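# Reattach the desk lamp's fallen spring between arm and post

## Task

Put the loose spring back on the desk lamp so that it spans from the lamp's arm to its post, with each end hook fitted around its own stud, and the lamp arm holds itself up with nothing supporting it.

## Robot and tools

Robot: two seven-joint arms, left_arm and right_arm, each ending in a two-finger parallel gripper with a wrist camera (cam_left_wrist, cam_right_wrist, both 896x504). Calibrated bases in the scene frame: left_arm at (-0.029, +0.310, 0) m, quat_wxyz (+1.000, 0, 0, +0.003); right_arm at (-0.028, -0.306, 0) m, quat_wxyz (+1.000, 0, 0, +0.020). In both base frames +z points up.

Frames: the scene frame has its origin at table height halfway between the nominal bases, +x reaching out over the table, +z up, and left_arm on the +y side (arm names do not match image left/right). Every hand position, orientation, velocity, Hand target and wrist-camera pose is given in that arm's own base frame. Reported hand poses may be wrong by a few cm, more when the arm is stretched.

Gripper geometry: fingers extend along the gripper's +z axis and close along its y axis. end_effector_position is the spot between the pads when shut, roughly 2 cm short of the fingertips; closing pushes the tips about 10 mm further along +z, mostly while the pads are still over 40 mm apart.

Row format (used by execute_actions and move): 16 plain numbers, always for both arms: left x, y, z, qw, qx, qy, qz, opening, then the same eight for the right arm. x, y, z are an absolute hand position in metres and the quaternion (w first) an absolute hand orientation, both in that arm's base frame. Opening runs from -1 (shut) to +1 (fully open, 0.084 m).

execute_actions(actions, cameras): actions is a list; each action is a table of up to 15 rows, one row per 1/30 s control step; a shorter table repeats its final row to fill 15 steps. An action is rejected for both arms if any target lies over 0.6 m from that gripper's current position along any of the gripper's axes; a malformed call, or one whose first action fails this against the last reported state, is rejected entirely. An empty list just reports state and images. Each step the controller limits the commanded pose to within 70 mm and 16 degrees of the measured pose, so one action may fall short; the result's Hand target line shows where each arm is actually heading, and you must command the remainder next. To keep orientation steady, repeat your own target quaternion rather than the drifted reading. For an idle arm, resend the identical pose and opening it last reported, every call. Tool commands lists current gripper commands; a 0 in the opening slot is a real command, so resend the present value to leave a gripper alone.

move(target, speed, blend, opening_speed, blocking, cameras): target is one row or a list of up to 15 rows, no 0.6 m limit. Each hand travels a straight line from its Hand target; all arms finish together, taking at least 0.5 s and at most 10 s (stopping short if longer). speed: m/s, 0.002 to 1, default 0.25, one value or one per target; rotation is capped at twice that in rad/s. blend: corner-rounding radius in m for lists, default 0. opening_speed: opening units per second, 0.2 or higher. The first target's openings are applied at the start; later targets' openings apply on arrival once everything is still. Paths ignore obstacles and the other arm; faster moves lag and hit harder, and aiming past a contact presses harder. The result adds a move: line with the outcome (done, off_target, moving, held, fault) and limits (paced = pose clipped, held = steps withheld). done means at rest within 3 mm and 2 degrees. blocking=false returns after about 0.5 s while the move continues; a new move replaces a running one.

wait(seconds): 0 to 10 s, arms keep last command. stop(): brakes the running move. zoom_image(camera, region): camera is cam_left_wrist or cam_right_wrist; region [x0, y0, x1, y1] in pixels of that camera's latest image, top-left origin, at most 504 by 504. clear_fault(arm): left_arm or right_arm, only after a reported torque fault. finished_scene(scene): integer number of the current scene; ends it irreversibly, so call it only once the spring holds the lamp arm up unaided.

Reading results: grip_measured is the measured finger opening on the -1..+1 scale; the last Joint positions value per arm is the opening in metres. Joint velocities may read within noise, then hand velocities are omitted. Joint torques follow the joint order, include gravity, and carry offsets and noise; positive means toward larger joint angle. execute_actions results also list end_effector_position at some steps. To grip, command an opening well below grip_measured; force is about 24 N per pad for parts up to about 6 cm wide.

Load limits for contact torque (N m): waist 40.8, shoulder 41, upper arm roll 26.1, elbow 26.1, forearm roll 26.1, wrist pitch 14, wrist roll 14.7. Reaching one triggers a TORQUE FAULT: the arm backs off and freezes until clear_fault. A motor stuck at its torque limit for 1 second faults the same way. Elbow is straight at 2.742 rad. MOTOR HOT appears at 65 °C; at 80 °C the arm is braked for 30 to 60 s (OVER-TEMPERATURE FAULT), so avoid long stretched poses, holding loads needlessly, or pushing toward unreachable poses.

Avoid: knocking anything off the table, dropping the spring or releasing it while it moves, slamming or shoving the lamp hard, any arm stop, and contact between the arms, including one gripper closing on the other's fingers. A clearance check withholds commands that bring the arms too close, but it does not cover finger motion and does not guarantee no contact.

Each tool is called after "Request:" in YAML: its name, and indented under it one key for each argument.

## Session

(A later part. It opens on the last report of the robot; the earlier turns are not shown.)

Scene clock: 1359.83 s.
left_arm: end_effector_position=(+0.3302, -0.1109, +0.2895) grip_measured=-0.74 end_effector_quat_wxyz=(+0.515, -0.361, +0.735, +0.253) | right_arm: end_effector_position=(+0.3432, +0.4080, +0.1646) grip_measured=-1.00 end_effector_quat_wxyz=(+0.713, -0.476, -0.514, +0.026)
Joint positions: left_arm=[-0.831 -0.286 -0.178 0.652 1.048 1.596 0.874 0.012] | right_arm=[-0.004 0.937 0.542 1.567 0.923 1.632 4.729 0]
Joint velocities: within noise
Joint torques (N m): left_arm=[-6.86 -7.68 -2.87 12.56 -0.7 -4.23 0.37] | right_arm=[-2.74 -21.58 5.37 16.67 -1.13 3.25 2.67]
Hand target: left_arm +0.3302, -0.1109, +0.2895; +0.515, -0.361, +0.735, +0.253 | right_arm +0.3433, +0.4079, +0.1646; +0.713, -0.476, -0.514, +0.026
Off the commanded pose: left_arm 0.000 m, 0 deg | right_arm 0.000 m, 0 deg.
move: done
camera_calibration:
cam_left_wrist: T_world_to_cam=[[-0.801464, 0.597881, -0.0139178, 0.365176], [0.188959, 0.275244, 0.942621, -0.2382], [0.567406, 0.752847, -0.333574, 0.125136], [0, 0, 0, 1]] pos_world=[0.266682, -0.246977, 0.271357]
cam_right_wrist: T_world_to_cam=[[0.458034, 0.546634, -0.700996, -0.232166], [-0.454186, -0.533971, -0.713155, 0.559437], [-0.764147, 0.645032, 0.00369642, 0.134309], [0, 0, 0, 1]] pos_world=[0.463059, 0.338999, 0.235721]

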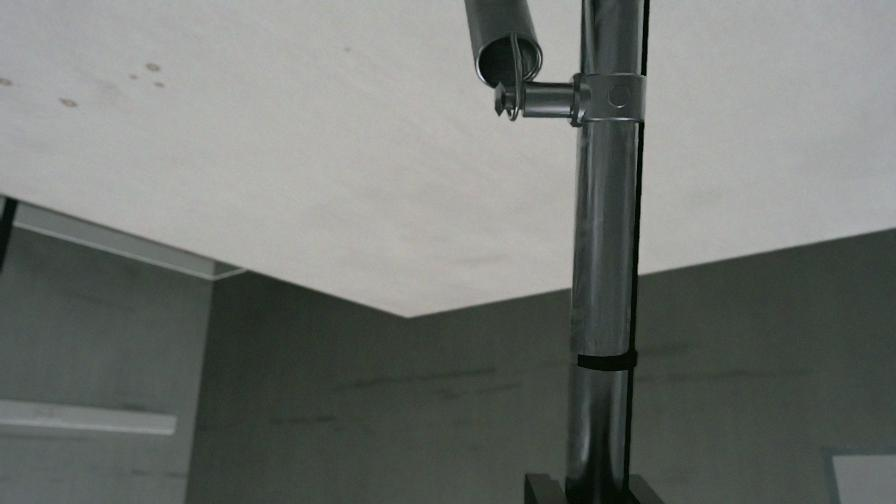

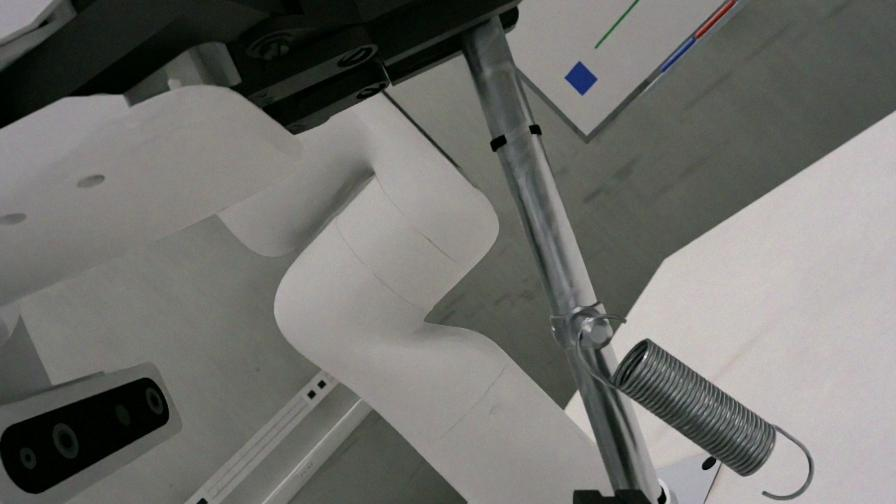

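Request:
move:
  target:
    - [0.3302,-0.1109,0.2895,0.5149,-0.3610,0.7354,0.2528,-0.85,0.3820,0.3700,0.1600,0.7064,-0.4752,-0.5236,0.0318,0.0]
    - [0.3302,-0.1109,0.2895,0.5149,-0.3610,0.7354,0.2528,-0.85,0.4133,0.3279,0.1472,0.7064,-0.4752,-0.5236,0.0318,0.0]
  speed: [0.05,0.08]
  opening_speed: 0.4
  cameras: ["cam_right_wrist"]

Request:
move:
  target: [0.3237,-0.1193,0.2933,0.5340,-0.3543,0.7217,0.2621,-0.85,0.4133,0.3279,0.1472,0.7064,-0.4752,-0.5236,0.0318,0.0]
  speed: 0.02

Scene clock: 1407.47 s.
left_arm: end_effector_position=(+0.3302, -0.1109, +0.2895) grip_measured=-0.74 end_effector_quat_wxyz=(+0.515, -0.361, +0.735, +0.253) | right_arm: end_effector_position=(+0.4133, +0.3279, +0.1472) grip_measured=-0.01 end_effector_quat_wxyz=(+0.706, -0.475, -0.524, +0.032)
Joint positions: left_arm=[-0.831 -0.286 -0.178 0.652 1.048 1.596 0.874 0.012] | right_arm=[-0.071 1.095 0.472 1.862 0.796 1.846 4.785 0.044]
Joint velocities: within noise
Joint torques (N m): left_arm=[-6.35 -6.85 -2.91 12.92 -0.82 -4.3 0.18] | right_arm=[-2.74 -23.93 4.64 17.1 -0.85 2.98 2.65]
Hand target: left_arm +0.3302, -0.1109, +0.2895; +0.515, -0.361, +0.735, +0.253 | right_arm +0.4133, +0.3279, +0.1472; +0.706, -0.475, -0.524, +0.032
Off the commanded pose: left_arm 0.000 m, 0 deg | right_arm 0.000 m, 0 deg.
move: done
camera_calibration:
cam_right_wrist: T_world_to_cam=[[0.457965, 0.546866, -0.700861, -0.232789], [-0.433972, -0.550539, -0.713144, 0.53315], [-0.775845, 0.630749, -0.0148032, 0.251827], [0, 0, 0, 1]] pos_world=[0.533361, 0.261985, 0.220788]
Images, in order (width x height): cam_right_wrist 896x504.

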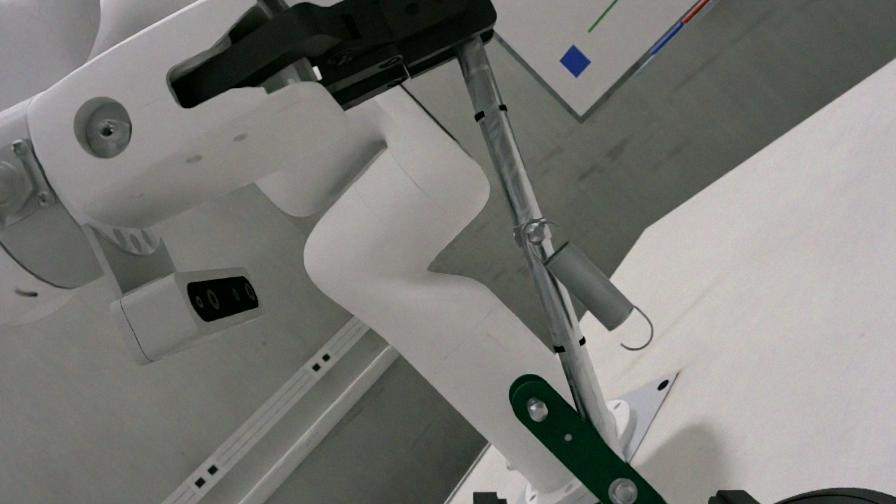

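Scene clock: 1409.10 s.
left_arm: end_effector_position=(+0.3237, -0.1193, +0.2933) grip_measured=-0.74 end_effector_quat_wxyz=(+0.534, -0.354, +0.722, +0.262) | right_arm: end_effector_position=(+0.4133, +0.3279, +0.1472) grip_measured=-0.01 end_effector_quat_wxyz=(+0.706, -0.475, -0.524, +0.032)
Joint positions: left_arm=[-0.845 -0.249 -0.214 0.668 1.053 1.654 0.84 0.012] | right_arm=[-0.071 1.095 0.472 1.862 0.796 1.846 4.785 0.044]
Joint velocities: within noise
Joint torques (N m): left_arm=[-8.43 2.26 -7.66 12.51 -1.55 -4.16 -1.08] | right_arm=[-2.71 -24.09 4.6 16.45 -0.76 2.83 2.57]
Hand target: left_arm +0.3237, -0.1193, +0.2933; +0.534, -0.354, +0.722, +0.262 | right_arm +0.4133, +0.3279, +0.1472; +0.706, -0.475, -0.524, +0.032
Off the commanded pose: left_arm 0.000 m, 0 deg | right_arm 0.000 m, 0 deg.
move: done
camera_calibration:
cam_left_wrist: T_world_to_cam=[[-0.80098, 0.598505, -0.0149492, 0.365287], [0.158492, 0.236056, 0.958727, -0.237844], [0.577332, 0.765552, -0.283935, 0.12005], [0, 0, 0, 1]] pos_world=[0.260975, -0.254386, 0.267575]
cam_right_wrist: T_world_to_cam=[[0.457965, 0.546866, -0.700861, -0.232789], [-0.433972, -0.550539, -0.713144, 0.53315], [-0.775845, 0.630749, -0.0148032, 0.251827], [0, 0, 0, 1]] pos_world=[0.533361, 0.261985, 0.220788]

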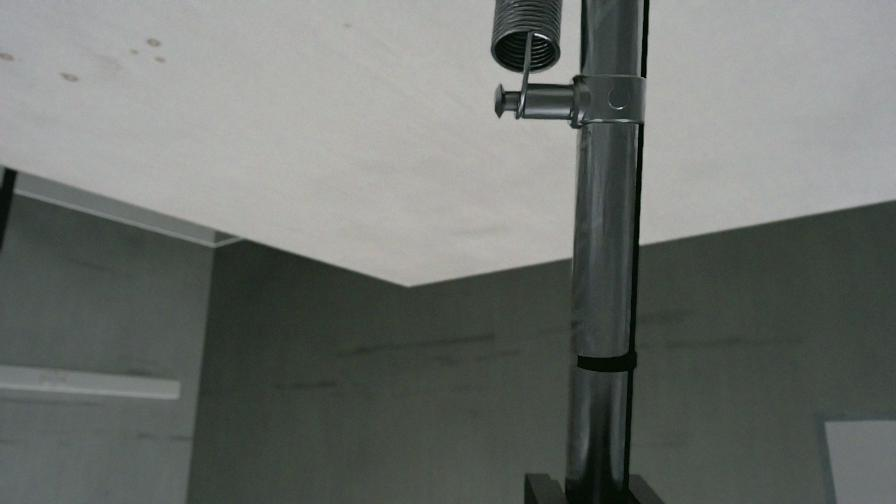

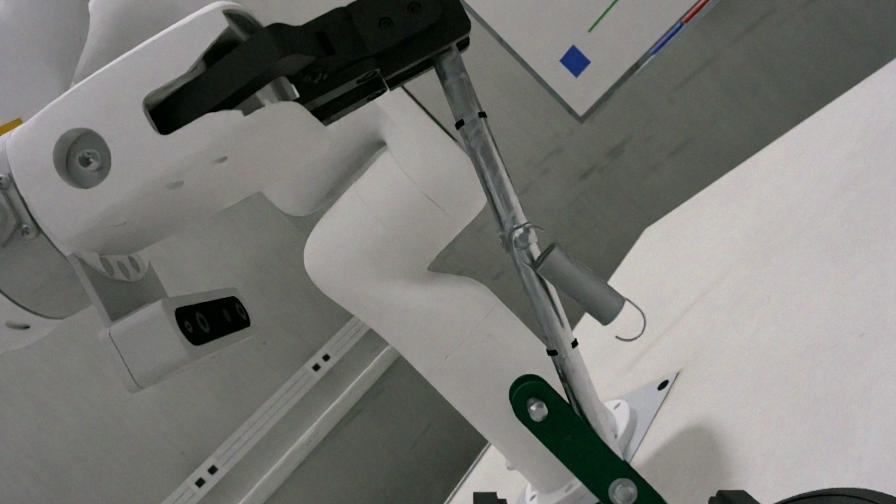

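Request:
zoom_image:
  camera: "cam_right_wrist"
  region: [480, 200, 680, 360]

Request:
zoom_image:
  camera: "cam_right_wrist"
  region: [480, 344, 680, 504]

Scaled by 2.520 from the camera's 896x504 image, which has a finer 1280x720 frame.

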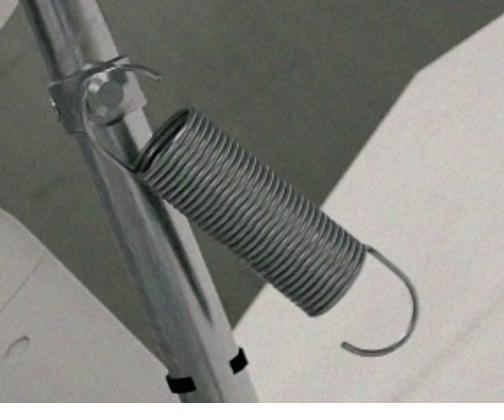

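Scaled by 2.520 from the camera's 896x504 image, which has a finer 1280x720 frame.

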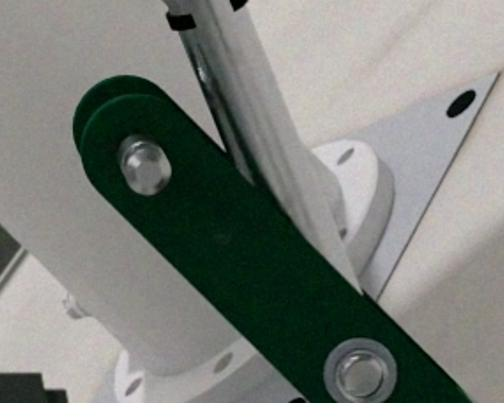

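Request:
move:
  target: [0.3204,-0.1236,0.2949,0.5434,-0.3508,0.7146,0.2667,-0.85,0.4133,0.3279,0.1472,0.7064,-0.4752,-0.5236,0.0318,0.0]
  speed: 0.015
  cameras: []

Request:
wait:
  seconds: 0.5

Scene clock: 1427.97 s.
left_arm: end_effector_position=(+0.3204, -0.1236, +0.2949) grip_measured=-0.74 end_effector_quat_wxyz=(+0.543, -0.351, +0.715, +0.267) | right_arm: end_effector_position=(+0.4133, +0.3279, +0.1472) grip_measured=-0.01 end_effector_quat_wxyz=(+0.706, -0.475, -0.524, +0.032)
Joint positions: left_arm=[-0.852 -0.229 -0.232 0.676 1.056 1.684 0.823 0.012] | right_arm=[-0.071 1.095 0.472 1.862 0.796 1.846 4.785 0.044]
Joint velocities: within noise
Joint torques (N m): left_arm=[-8.33 2.75 -7.45 12.75 -1.14 -4.49 -1.15] | right_arm=[-0.99 -27 5.51 13.62 0.93 1.29 1.8]
Hand target: left_arm +0.3204, -0.1236, +0.2949; +0.543, -0.351, +0.715, +0.267 | right_arm +0.4133, +0.3279, +0.1472; +0.706, -0.475, -0.524, +0.032
Off the commanded pose: left_arm 0.000 m, 0 deg | right_arm 0.000 m, 0 deg.
move: done
No camera images: "cameras" was empty.

Scene clock: 1428.47 s.
left_arm: end_effector_position=(+0.3204, -0.1236, +0.2949) grip_measured=-0.74 end_effector_quat_wxyz=(+0.543, -0.351, +0.715, +0.267) | right_arm: end_effector_position=(+0.4133, +0.3279, +0.1472) grip_measured=-0.01 end_effector_quat_wxyz=(+0.706, -0.475, -0.524, +0.032)
Joint positions: left_arm=[-0.852 -0.229 -0.232 0.676 1.056 1.684 0.823 0.012] | right_arm=[-0.071 1.095 0.472 1.862 0.796 1.846 4.785 0.044]
Joint velocities: within noise
Joint torques (N m): left_arm=[-8.22 2.07 -7.46 12.53 -1.72 -4.61 -0.94] | right_arm=[-1.06 -27.11 5.34 13.51 0.95 1.27 1.78]
Hand target: left_arm +0.3204, -0.1236, +0.2949; +0.543, -0.351, +0.715, +0.267 | right_arm +0.4133, +0.3279, +0.1472; +0.706, -0.475, -0.524, +0.032
Tool commands: left_gripper/opening=-0.85 right_gripper/opening=+0.0
Off the commanded pose: left_arm 0.000 m, 0 deg | right_arm 0.000 m, 0 deg.
wait: 0.50 s; at rest by 0.17 s
camera_calibration:
cam_left_wrist: T_world_to_cam=[[-0.800687, 0.598886, -0.0153658, 0.365338], [0.142967, 0.215923, 0.965887, -0.237428], [0.581774, 0.771176, -0.258508, 0.11756], [0, 0, 0, 1]] pos_world=[0.258073, -0.258189, 0.265333]
cam_right_wrist: T_world_to_cam=[[0.457965, 0.546866, -0.700861, -0.232789], [-0.433972, -0.550539, -0.713144, 0.53315], [-0.775845, 0.630749, -0.0148032, 0.251827], [0, 0, 0, 1]] pos_world=[0.533361, 0.261985, 0.220788]

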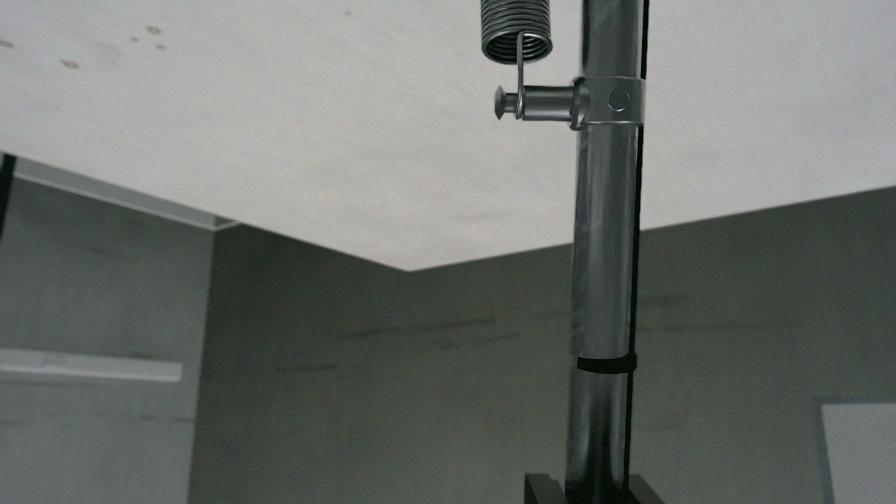

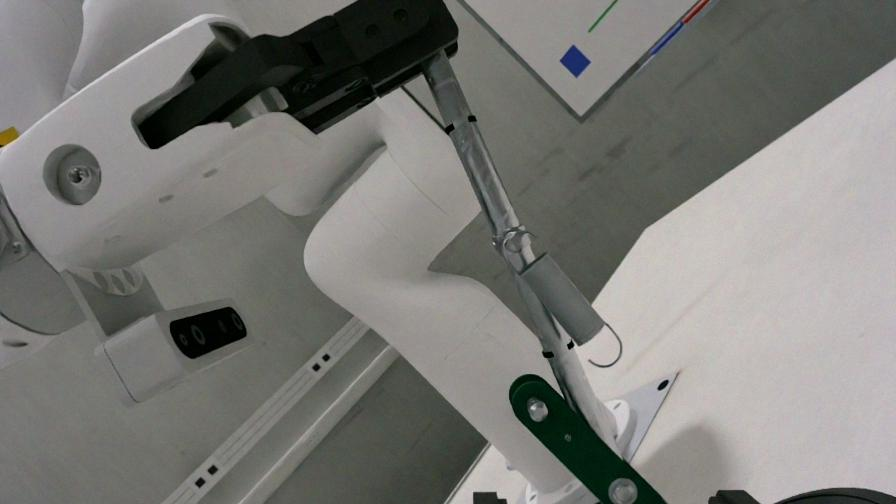

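Request:
move:
  target: [0.3171,-0.1278,0.2964,0.5527,-0.3473,0.7074,0.2713,-0.85,0.4133,0.3279,0.1472,0.7064,-0.4752,-0.5236,0.0318,0.0]
  speed: 0.015
  cameras: []

Request:
wait:
  seconds: 0.5

Request:
zoom_image:
  camera: "cam_right_wrist"
  region: [480, 200, 680, 360]

Request:
zoom_image:
  camera: "cam_right_wrist"
  region: [480, 344, 680, 504]

Scene clock: 1434.93 s.
left_arm: end_effector_position=(+0.3171, -0.1278, +0.2964) grip_measured=-0.74 end_effector_quat_wxyz=(+0.553, -0.347, +0.707, +0.271) | right_arm: end_effector_position=(+0.4133, +0.3279, +0.1472) grip_measured=-0.01 end_effector_quat_wxyz=(+0.706, -0.475, -0.524, +0.032)
Joint positions: left_arm=[-0.859 -0.209 -0.249 0.685 1.058 1.714 0.806 0.012] | right_arm=[-0.071 1.095 0.472 1.862 0.796 1.846 4.785 0.044]
Joint velocities: within noise
Joint torques (N m): left_arm=[-7.95 1.6 -6.89 12.93 -1.08 -4.36 -0.9] | right_arm=[-0.41 -28.06 5.88 13.46 1.56 0.65 1.47]
Hand target: left_arm +0.3171, -0.1278, +0.2964; +0.553, -0.347, +0.707, +0.271 | right_arm +0.4133, +0.3279, +0.1472; +0.706, -0.475, -0.524, +0.032
Off the commanded pose: left_arm 0.000 m, 0 deg | right_arm 0.000 m, 0 deg.
move: done
No camera images: "cameras" was empty.

Scene clock: 1435.43 s.
left_arm: end_effector_position=(+0.3171, -0.1278, +0.2964) grip_measured=-0.74 end_effector_quat_wxyz=(+0.553, -0.347, +0.707, +0.271) | right_arm: end_effector_position=(+0.4133, +0.3279, +0.1472) grip_measured=-0.01 end_effector_quat_wxyz=(+0.706, -0.475, -0.524, +0.032)
Joint positions: left_arm=[-0.859 -0.209 -0.249 0.685 1.058 1.714 0.806 0.012] | right_arm=[-0.071 1.095 0.472 1.862 0.796 1.846 4.785 0.044]
Joint velocities: within noise
Joint torques (N m): left_arm=[-8.26 1.61 -7.24 12.48 -1.3 -4.35 -1.19] | right_arm=[0.05 -28.15 5.91 13.6 1.44 0.71 1.43]
Hand target: left_arm +0.3171, -0.1278, +0.2964; +0.553, -0.347, +0.707, +0.271 | right_arm +0.4133, +0.3279, +0.1472; +0.706, -0.475, -0.524, +0.032
Tool commands: left_gripper/opening=-0.85 right_gripper/opening=+0.0
Off the commanded pose: left_arm 0.000 m, 0 deg | right_arm 0.000 m, 0 deg.
wait: 0.50 s; at rest by 0.17 s
camera_calibration:
cam_left_wrist: T_world_to_cam=[[-0.80049, 0.59914, -0.0157248, 0.365269], [0.127505, 0.195874, 0.972304, -0.237095], [0.585627, 0.776315, -0.233188, 0.115011], [0, 0, 0, 1]] pos_world=[0.255271, -0.261691, 0.263091]
cam_right_wrist: T_world_to_cam=[[0.457965, 0.546866, -0.700861, -0.232789], [-0.433972, -0.550539, -0.713144, 0.53315], [-0.775845, 0.630749, -0.0148032, 0.251827], [0, 0, 0, 1]] pos_world=[0.533361, 0.261985, 0.220788]

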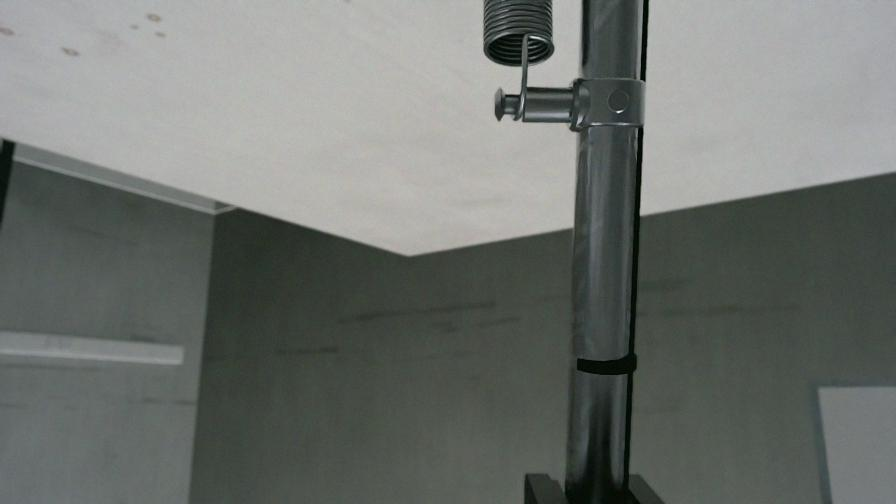

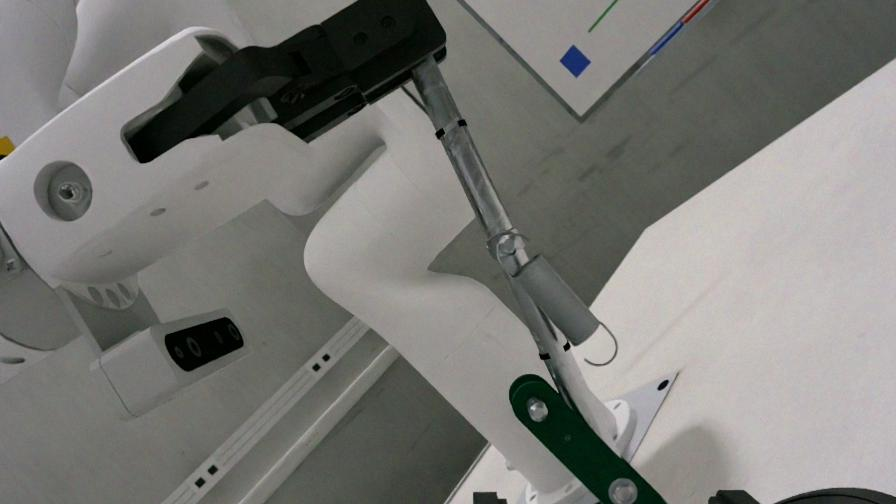

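Scaled by 2.520 from the camera's 896x504 image, which has a finer 1280x720 frame.

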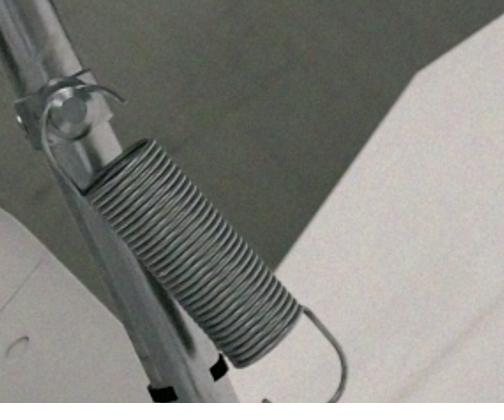

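Scaled by 2.520 from the camera's 896x504 image, which has a finer 1280x720 frame.

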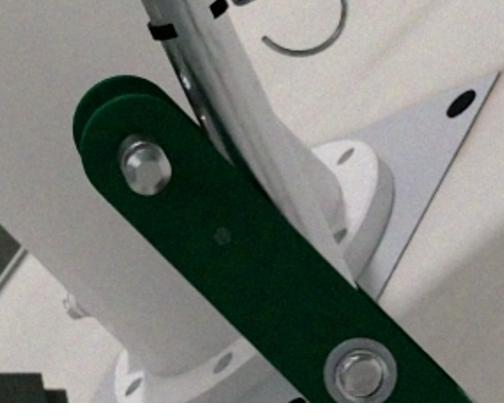

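Request:
move:
  target: [0.3149,-0.1307,0.2973,0.5588,-0.3449,0.7025,0.2743,-0.85,0.4133,0.3279,0.1472,0.7064,-0.4752,-0.5236,0.0318,0.0]
  speed: 0.015
  cameras: []

Request:
wait:
  seconds: 1

Request:
zoom_image:
  camera: "cam_right_wrist"
  region: [480, 220, 640, 320]

Request:
zoom_image:
  camera: "cam_right_wrist"
  region: [480, 364, 680, 504]

Scene clock: 1460.50 s.
left_arm: end_effector_position=(+0.3149, -0.1307, +0.2973) grip_measured=-0.74 end_effector_quat_wxyz=(+0.559, -0.345, +0.703, +0.274) | right_arm: end_effector_position=(+0.4133, +0.3279, +0.1472) grip_measured=-0.01 end_effector_quat_wxyz=(+0.706, -0.475, -0.524, +0.032)
Joint positions: left_arm=[-0.863 -0.194 -0.259 0.691 1.06 1.734 0.795 0.012] | right_arm=[-0.071 1.095 0.472 1.862 0.796 1.846 4.785 0.044]
Joint velocities: within noise
Joint torques (N m): left_arm=[-7.88 -0.33 -6.76 13.63 -0.57 -4.06 -1.06] | right_arm=[1.85 -30.2 7.12 13.54 2.68 0.22 0.45]
Hand target: left_arm +0.3149, -0.1307, +0.2973; +0.559, -0.345, +0.703, +0.274 | right_arm +0.4133, +0.3279, +0.1472; +0.706, -0.475, -0.524, +0.032
Off the commanded pose: left_arm 0.000 m, 0 deg | right_arm 0.000 m, 0 deg.
move: done
No camera images: "cameras" was empty.

Scene clock: 1461.50 s.
left_arm: end_effector_position=(+0.3149, -0.1307, +0.2973) grip_measured=-0.74 end_effector_quat_wxyz=(+0.559, -0.345, +0.703, +0.274) | right_arm: end_effector_position=(+0.4133, +0.3279, +0.1472) grip_measured=-0.01 end_effector_quat_wxyz=(+0.706, -0.475, -0.524, +0.032)
Joint positions: left_arm=[-0.863 -0.194 -0.259 0.692 1.06 1.734 0.795 0.012] | right_arm=[-0.071 1.095 0.472 1.862 0.796 1.846 4.785 0.044]
Joint velocities: within noise
Joint torques (N m): left_arm=[-7.62 -0.06 -6.76 13.45 -0.32 -4.17 -0.92] | right_arm=[2.02 -30.32 7.26 13.52 2.69 0.18 0.3]
Hand target: left_arm +0.3149, -0.1307, +0.2973; +0.559, -0.345, +0.703, +0.274 | right_arm +0.4133, +0.3279, +0.1472; +0.706, -0.475, -0.524, +0.032
Tool commands: left_gripper/opening=-0.85 right_gripper/opening=+0.0
Off the commanded pose: left_arm 0.000 m, 0 deg | right_arm 0.000 m, 0 deg.
wait: 1.00 s; at rest by 0.17 s
camera_calibration:
cam_left_wrist: T_world_to_cam=[[-0.800323, 0.599355, -0.0160256, 0.365393], [0.117083, 0.182444, 0.97622, -0.236723], [0.588026, 0.779415, -0.216188, 0.113394], [0, 0, 0, 1]] pos_world=[0.25347, -0.264192, 0.261464]
cam_right_wrist: T_world_to_cam=[[0.457965, 0.546866, -0.700861, -0.232789], [-0.433972, -0.550539, -0.713144, 0.53315], [-0.775845, 0.630749, -0.0148032, 0.251827], [0, 0, 0, 1]] pos_world=[0.533361, 0.261985, 0.220788]

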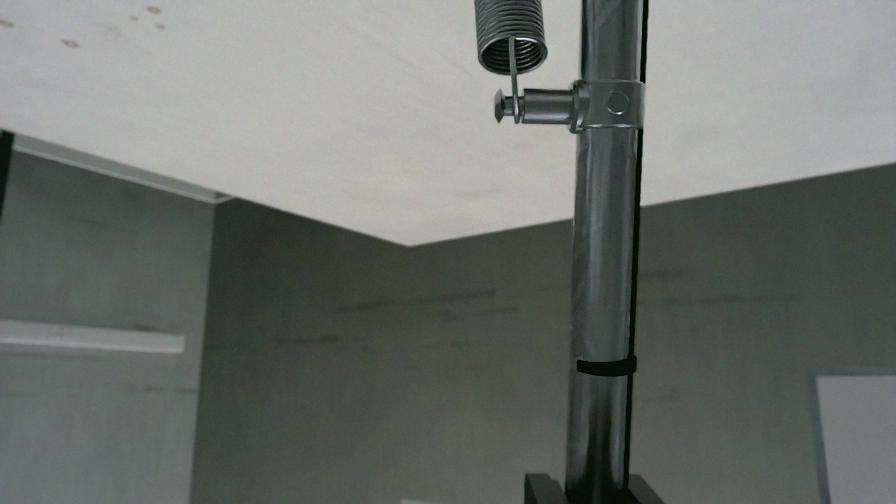

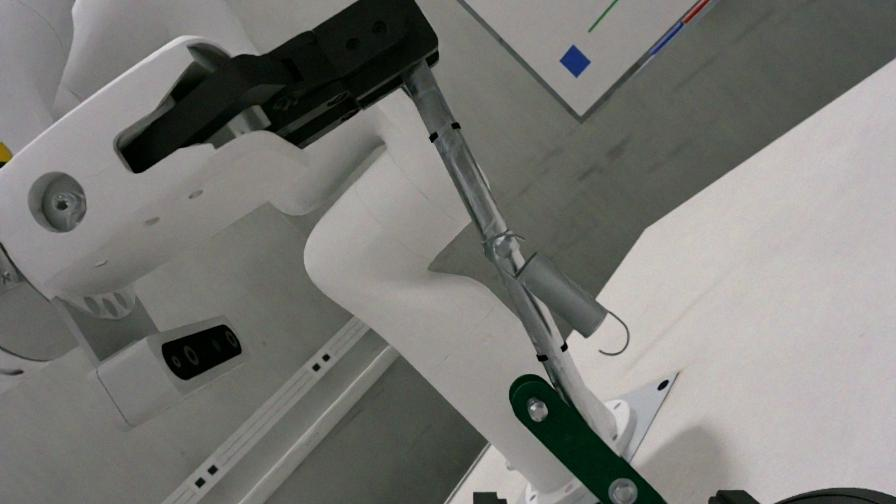

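Scaled by 3.150 from the camera's 896x504 image, which has a finer 1280x720 frame.

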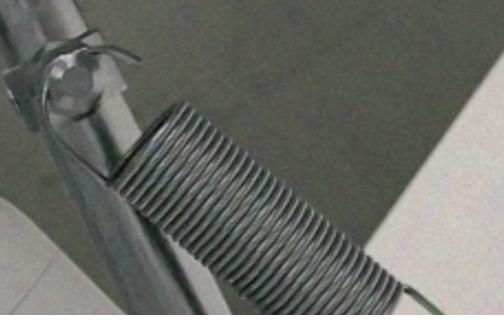

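Scaled by 2.520 from the camera's 896x504 image, which has a finer 1280x720 frame.

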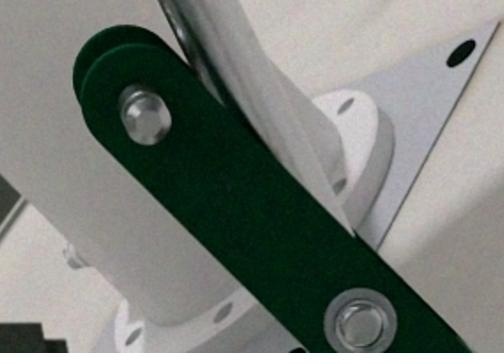

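Request:
move:
  target: [0.3149,-0.1307,0.2973,0.5588,-0.3449,0.7025,0.2743,-0.85,0.3819,0.3904,0.1621,0.6561,-0.2887,-0.6455,-0.2637,0.0]
  speed: 0.06
  cameras: ["cam_right_wrist"]

Request:
zoom_image:
  camera: "cam_right_wrist"
  region: [360, 200, 640, 504]

Scene clock: 1485.13 s.
left_arm: end_effector_position=(+0.3149, -0.1307, +0.2973) grip_measured=-0.74 end_effector_quat_wxyz=(+0.559, -0.345, +0.703, +0.274) | right_arm: end_effector_position=(+0.3819, +0.3904, +0.1621) grip_measured=-0.01 end_effector_quat_wxyz=(+0.656, -0.289, -0.645, -0.264)
Joint positions: left_arm=[-0.863 -0.194 -0.259 0.692 1.06 1.734 0.795 0.012] | right_arm=[-0.122 0.983 0.628 1.594 0.868 1.564 4.03 0.044]
Joint velocities: within noise
Joint torques (N m): left_arm=[-6.41 -1.33 -5.93 11.6 -1.57 -5.2 -0.81] | right_arm=[-2.82 -29.28 12.57 9.56 4.2 -0.5 -3.24]
Hand target: left_arm +0.3149, -0.1307, +0.2973; +0.559, -0.345, +0.703, +0.274 | right_arm +0.3819, +0.3904, +0.1621; +0.656, -0.289, -0.645, -0.264
Off the commanded pose: left_arm 0.000 m, 0 deg | right_arm 0.000 m, 0 deg.
move: done
camera_calibration:
cam_right_wrist: T_world_to_cam=[[0.721448, 0.691671, -0.0332387, -0.507465], [-0.0119969, -0.0355086, -0.999297, 0.248735], [-0.692365, 0.72134, -0.0173197, 0.12138], [0, 0, 0, 1]] pos_world=[0.453133, 0.272275, 0.233795]
Images, in order (width x height): cam_right_wrist 896x504.

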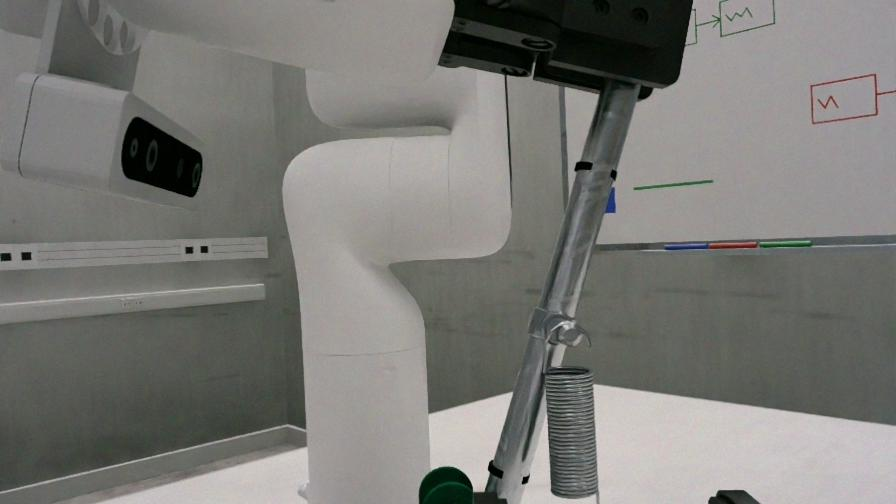

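Scaled by 1.658 from the camera's 896x504 image, which has a finer 1280x720 frame.

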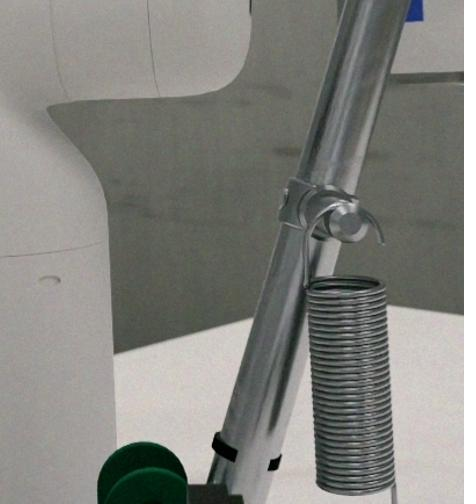

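Request:
move:
  target:
    - [0.3149,-0.1307,0.2973,0.5588,-0.3449,0.7025,0.2743,-0.85,0.3841,0.3925,0.1621,0.6561,-0.2887,-0.6455,-0.2637,0.0]
    - [0.3149,-0.1307,0.2973,0.5588,-0.3449,0.7025,0.2743,-0.85,0.3473,0.4307,0.1621,0.6561,-0.2887,-0.6455,-0.2637,0.0]
  speed: 0.04
  cameras: []

Request:
move:
  target: [0.3149,-0.1307,0.2973,0.5588,-0.3449,0.7025,0.2743,-0.85,0.3473,0.4307,0.1621,0.6561,-0.2887,-0.6455,-0.2637,-0.6]
  opening_speed: 0.4

Request:
zoom_image:
  camera: "cam_right_wrist"
  region: [480, 280, 760, 504]

Scene clock: 1499.13 s.
left_arm: end_effector_position=(+0.3149, -0.1307, +0.2973) grip_measured=-0.74 end_effector_quat_wxyz=(+0.559, -0.345, +0.703, +0.274) | right_arm: end_effector_position=(+0.3474, +0.4306, +0.1621) grip_measured=-0.01 end_effector_quat_wxyz=(+0.656, -0.289, -0.645, -0.264)
Joint positions: left_arm=[-0.863 -0.194 -0.259 0.692 1.06 1.734 0.795 0.012] | right_arm=[-0.074 0.948 0.664 1.502 0.923 1.461 4 0.044]
Joint velocities: within noise
Joint torques (N m): left_arm=[-6.71 -0.11 -6.56 13.29 -2.07 -3.91 -0.99] | right_arm=[2.41 -28.02 12.71 9.36 3.98 -0.46 -3.14]
Hand target: left_arm +0.3149, -0.1307, +0.2973; +0.559, -0.345, +0.703, +0.274 | right_arm +0.3473, +0.4307, +0.1621; +0.656, -0.289, -0.645, -0.264
Off the commanded pose: left_arm 0.000 m, 0 deg | right_arm 0.000 m, 0 deg.
move: done
No camera images: "cameras" was empty.

Scene clock: 1500.87 s.
left_arm: end_effector_position=(+0.3149, -0.1307, +0.2973) grip_measured=-0.74 end_effector_quat_wxyz=(+0.559, -0.345, +0.703, +0.274) | right_arm: end_effector_position=(+0.3473, +0.4307, +0.1621) grip_measured=-0.62 end_effector_quat_wxyz=(+0.656, -0.289, -0.645, -0.264)
Joint positions: left_arm=[-0.863 -0.194 -0.259 0.692 1.06 1.734 0.795 0.012] | right_arm=[-0.074 0.948 0.664 1.502 0.923 1.461 4 0.017]
Joint velocities: within noise
Joint torques (N m): left_arm=[-6.32 0.23 -6.74 13.41 -2.12 -3.99 -1.08] | right_arm=[3.06 -28.09 12.66 9.7 4 -0.29 -2.94]
Hand target: left_arm +0.3149, -0.1307, +0.2973; +0.559, -0.345, +0.703, +0.274 | right_arm +0.3473, +0.4307, +0.1621; +0.656, -0.289, -0.645, -0.264
Off the commanded pose: left_arm 0.000 m, 0 deg | right_arm 0.000 m, 0 deg.
move: done
camera_calibration:
cam_left_wrist: T_world_to_cam=[[-0.800323, 0.599355, -0.0160256, 0.365393], [0.117083, 0.182444, 0.97622, -0.236723], [0.588026, 0.779415, -0.216188, 0.113394], [0, 0, 0, 1]] pos_world=[0.25347, -0.264192, 0.261464]
cam_right_wrist: T_world_to_cam=[[0.72145, 0.691675, -0.0330976, -0.510412], [-0.0118956, -0.0354102, -0.999302, 0.249679], [-0.692364, 0.72134, -0.0173188, 0.0683535], [0, 0, 0, 1]] pos_world=[0.418532, 0.312574, 0.233795]

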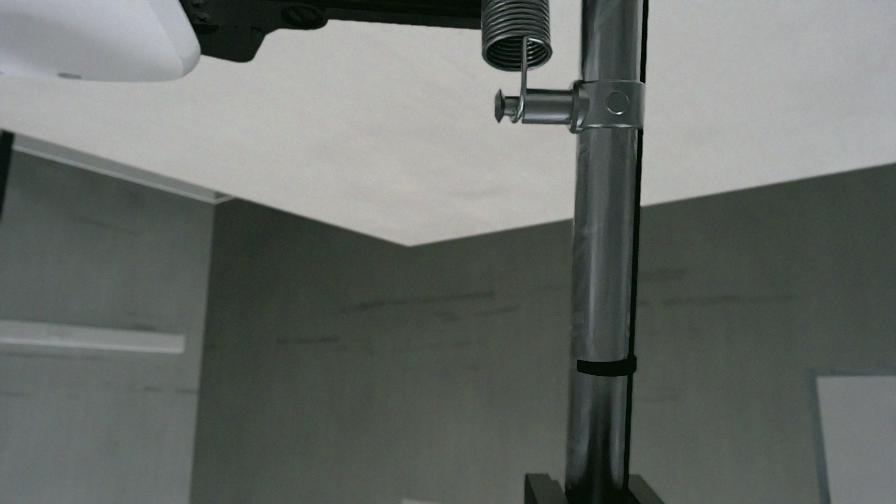

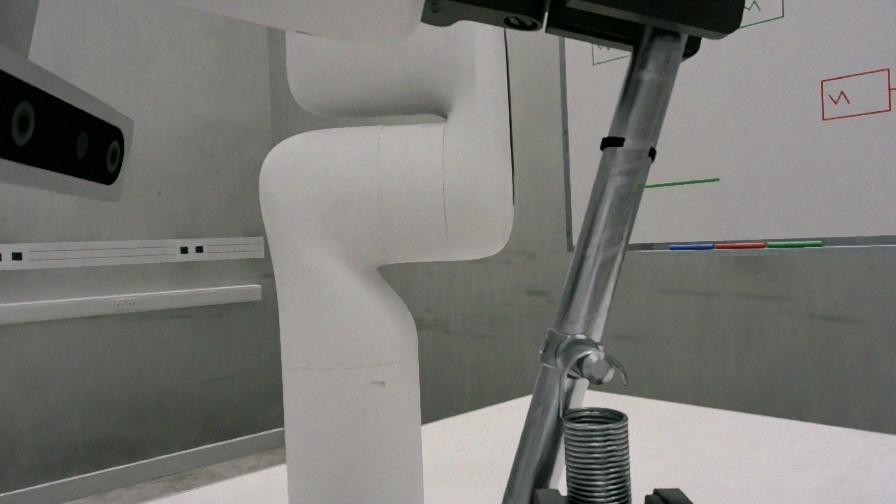

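Scaled by 1.800 from the camera's 896x504 image, which has a finer 1280x720 frame.

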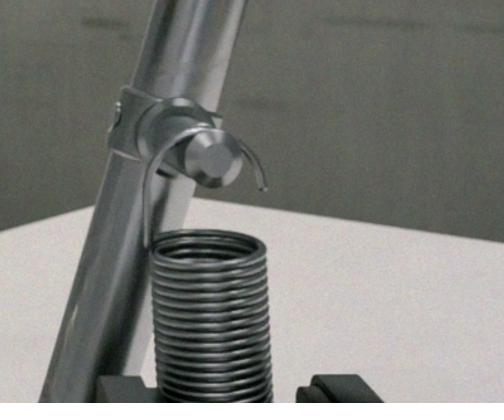

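Request:
move:
  target: [0.3149,-0.1307,0.2973,0.5588,-0.3449,0.7025,0.2743,-0.85,0.3473,0.4307,0.1621,0.6561,-0.2887,-0.6455,-0.2637,-1.0]
  opening_speed: 0.3

Request:
zoom_image:
  camera: "cam_right_wrist"
  region: [520, 330, 680, 504]

Request:
zoom_image:
  camera: "cam_left_wrist"
  region: [400, 0, 640, 160]

Scene clock: 1510.93 s.
left_arm: end_effector_position=(+0.3149, -0.1307, +0.2973) grip_measured=-0.74 end_effector_quat_wxyz=(+0.559, -0.345, +0.703, +0.274) | right_arm: end_effector_position=(+0.3473, +0.4307, +0.1621) grip_measured=-0.70 end_effector_quat_wxyz=(+0.656, -0.289, -0.645, -0.264)
Joint positions: left_arm=[-0.863 -0.194 -0.259 0.692 1.06 1.734 0.795 0.012] | right_arm=[-0.074 0.948 0.664 1.502 0.923 1.461 4 0.013]
Joint velocities: within noise
Joint torques (N m): left_arm=[-6.11 -0.33 -6.83 13.43 -1.73 -4.07 -1] | right_arm=[2.54 -27.32 12.42 10.72 3.43 0.07 -2.83]
Hand target: left_arm +0.3149, -0.1307, +0.2973; +0.559, -0.345, +0.703, +0.274 | right_arm +0.3473, +0.4307, +0.1621; +0.656, -0.289, -0.645, -0.264
Off the commanded pose: left_arm 0.000 m, 0 deg | right_arm 0.000 m, 0 deg.
move: done
camera_calibration:
cam_left_wrist: T_world_to_cam=[[-0.800323, 0.599355, -0.0160256, 0.365393], [0.117083, 0.182444, 0.97622, -0.236723], [0.588026, 0.779415, -0.216188, 0.113394], [0, 0, 0, 1]] pos_world=[0.25347, -0.264192, 0.261464]
cam_right_wrist: T_world_to_cam=[[0.72145, 0.691675, -0.0330976, -0.510412], [-0.0118956, -0.0354102, -0.999302, 0.249679], [-0.692364, 0.72134, -0.0173188, 0.0683535], [0, 0, 0, 1]] pos_world=[0.418532, 0.312574, 0.233795]

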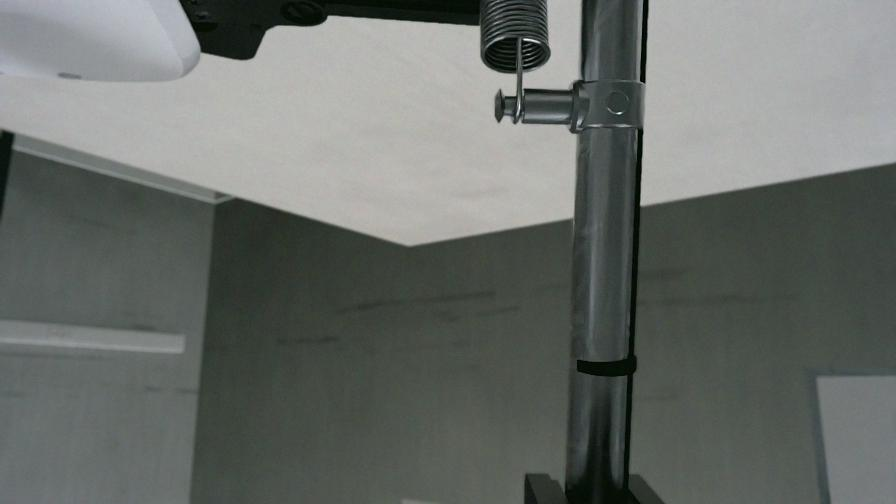

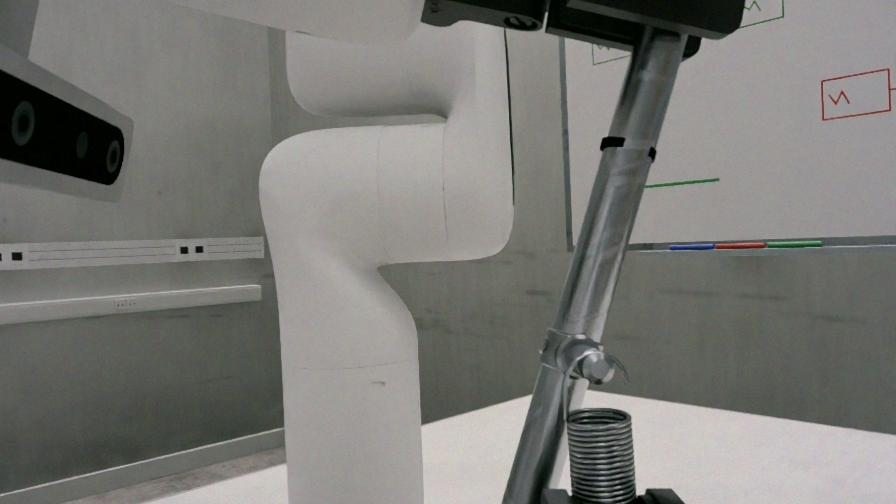

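Scaled by 2.897 from the camera's 896x504 image, which has a finer 1280x720 frame.

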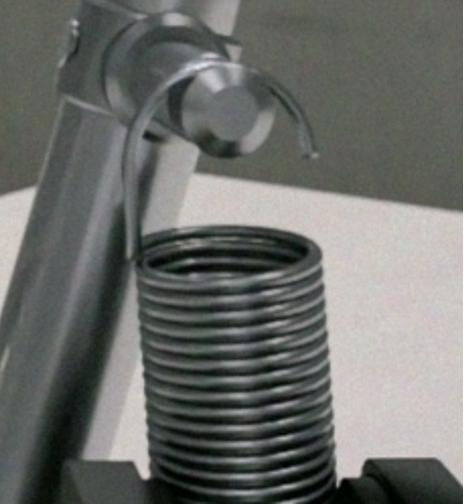

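Scaled by 2.100 from the camera's 896x504 image, which has a finer 1280x720 frame.

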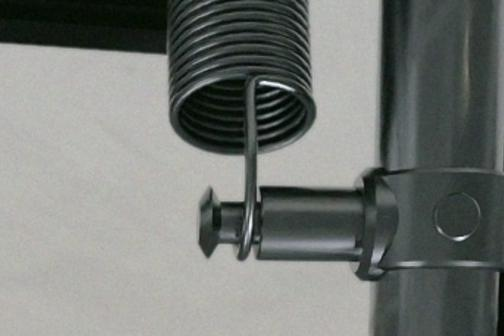

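Request:
move:
  target:
    - [0.3149,-0.1307,0.2973,0.5588,-0.3449,0.7025,0.2743,-0.85,0.3456,0.4231,0.1641,0.6518,-0.3401,-0.6533,-0.1802,-1.0]
    - [0.3149,-0.1307,0.2973,0.5588,-0.3449,0.7025,0.2743,-0.85,0.3449,0.4161,0.1677,0.6413,-0.3839,-0.6581,-0.0896,-1.0]
    - [0.3149,-0.1307,0.2973,0.5588,-0.3449,0.7025,0.2743,-0.85,0.3450,0.4103,0.1722,0.6304,-0.4165,-0.6551,0.0036,-1.0]
  speed: 0.06

Request:
zoom_image:
  camera: "cam_right_wrist"
  region: [520, 330, 680, 504]

Request:
zoom_image:
  camera: "cam_left_wrist"
  region: [400, 0, 640, 160]

Scene clock: 1539.97 s.
left_arm: end_effector_position=(+0.3149, -0.1307, +0.2973) grip_measured=-0.74 end_effector_quat_wxyz=(+0.559, -0.345, +0.703, +0.274) | right_arm: end_effector_position=(+0.3450, +0.4103, +0.1722) grip_measured=-0.70 end_effector_quat_wxyz=(+0.630, -0.416, -0.655, +0.004)
Joint positions: left_arm=[-0.863 -0.194 -0.259 0.692 1.06 1.734 0.795 0.012] | right_arm=[0.068 0.901 0.547 1.704 0.729 1.654 4.624 0.013]
Joint velocities: within noise
Joint torques (N m): left_arm=[-6.2 -0.67 -6.34 13.6 -1.89 -4.04 -1.14] | right_arm=[2.48 -20.49 2.79 16.39 -2.74 2.42 2.53]
Hand target: left_arm +0.3149, -0.1307, +0.2973; +0.559, -0.345, +0.703, +0.274 | right_arm +0.3450, +0.4103, +0.1722; +0.630, -0.416, -0.655, +0.004
Off the commanded pose: left_arm 0.000 m, 0 deg | right_arm 0.000 m, 0 deg.
move: done
camera_calibration:
cam_left_wrist: T_world_to_cam=[[-0.800323, 0.599355, -0.0160256, 0.365393], [0.117083, 0.182444, 0.97622, -0.236723], [0.588026, 0.779415, -0.216188, 0.113394], [0, 0, 0, 1]] pos_world=[0.25347, -0.264192, 0.261464]
cam_right_wrist: T_world_to_cam=[[0.545041, 0.654063, -0.52453, -0.333456], [-0.124594, -0.555491, -0.822135, 0.480776], [-0.8291, 0.513451, -0.221273, 0.249251], [0, 0, 0, 1]] pos_world=[0.448303, 0.35719, 0.275508]

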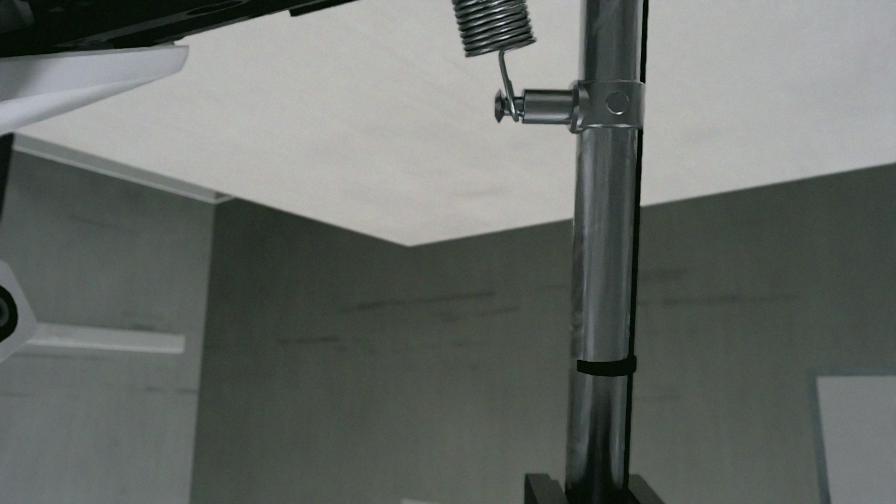

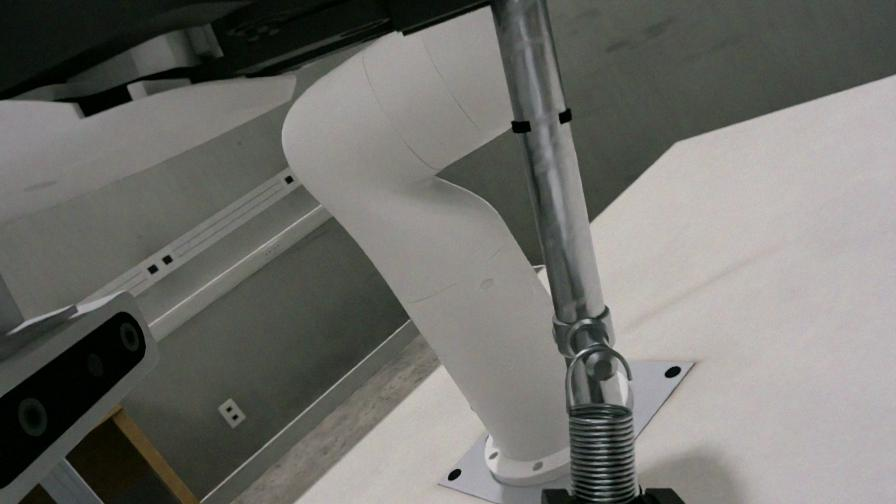

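Scaled by 2.897 from the camera's 896x504 image, which has a finer 1280x720 frame.

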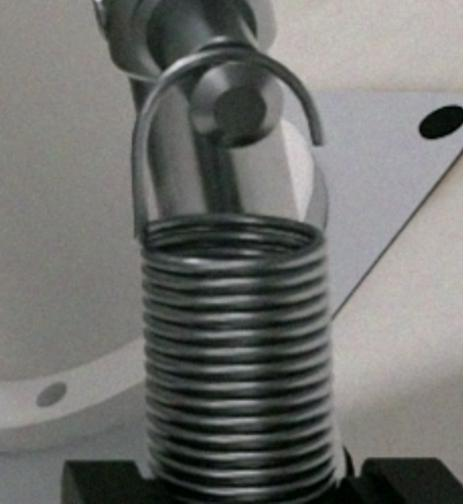

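Scaled by 2.100 from the camera's 896x504 image, which has a finer 1280x720 frame.

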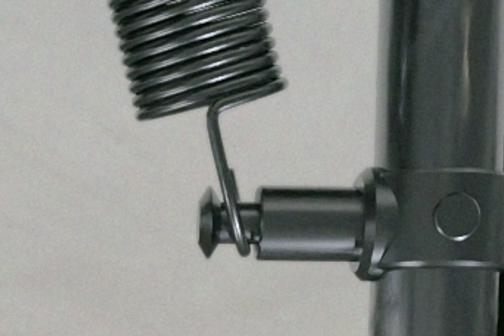

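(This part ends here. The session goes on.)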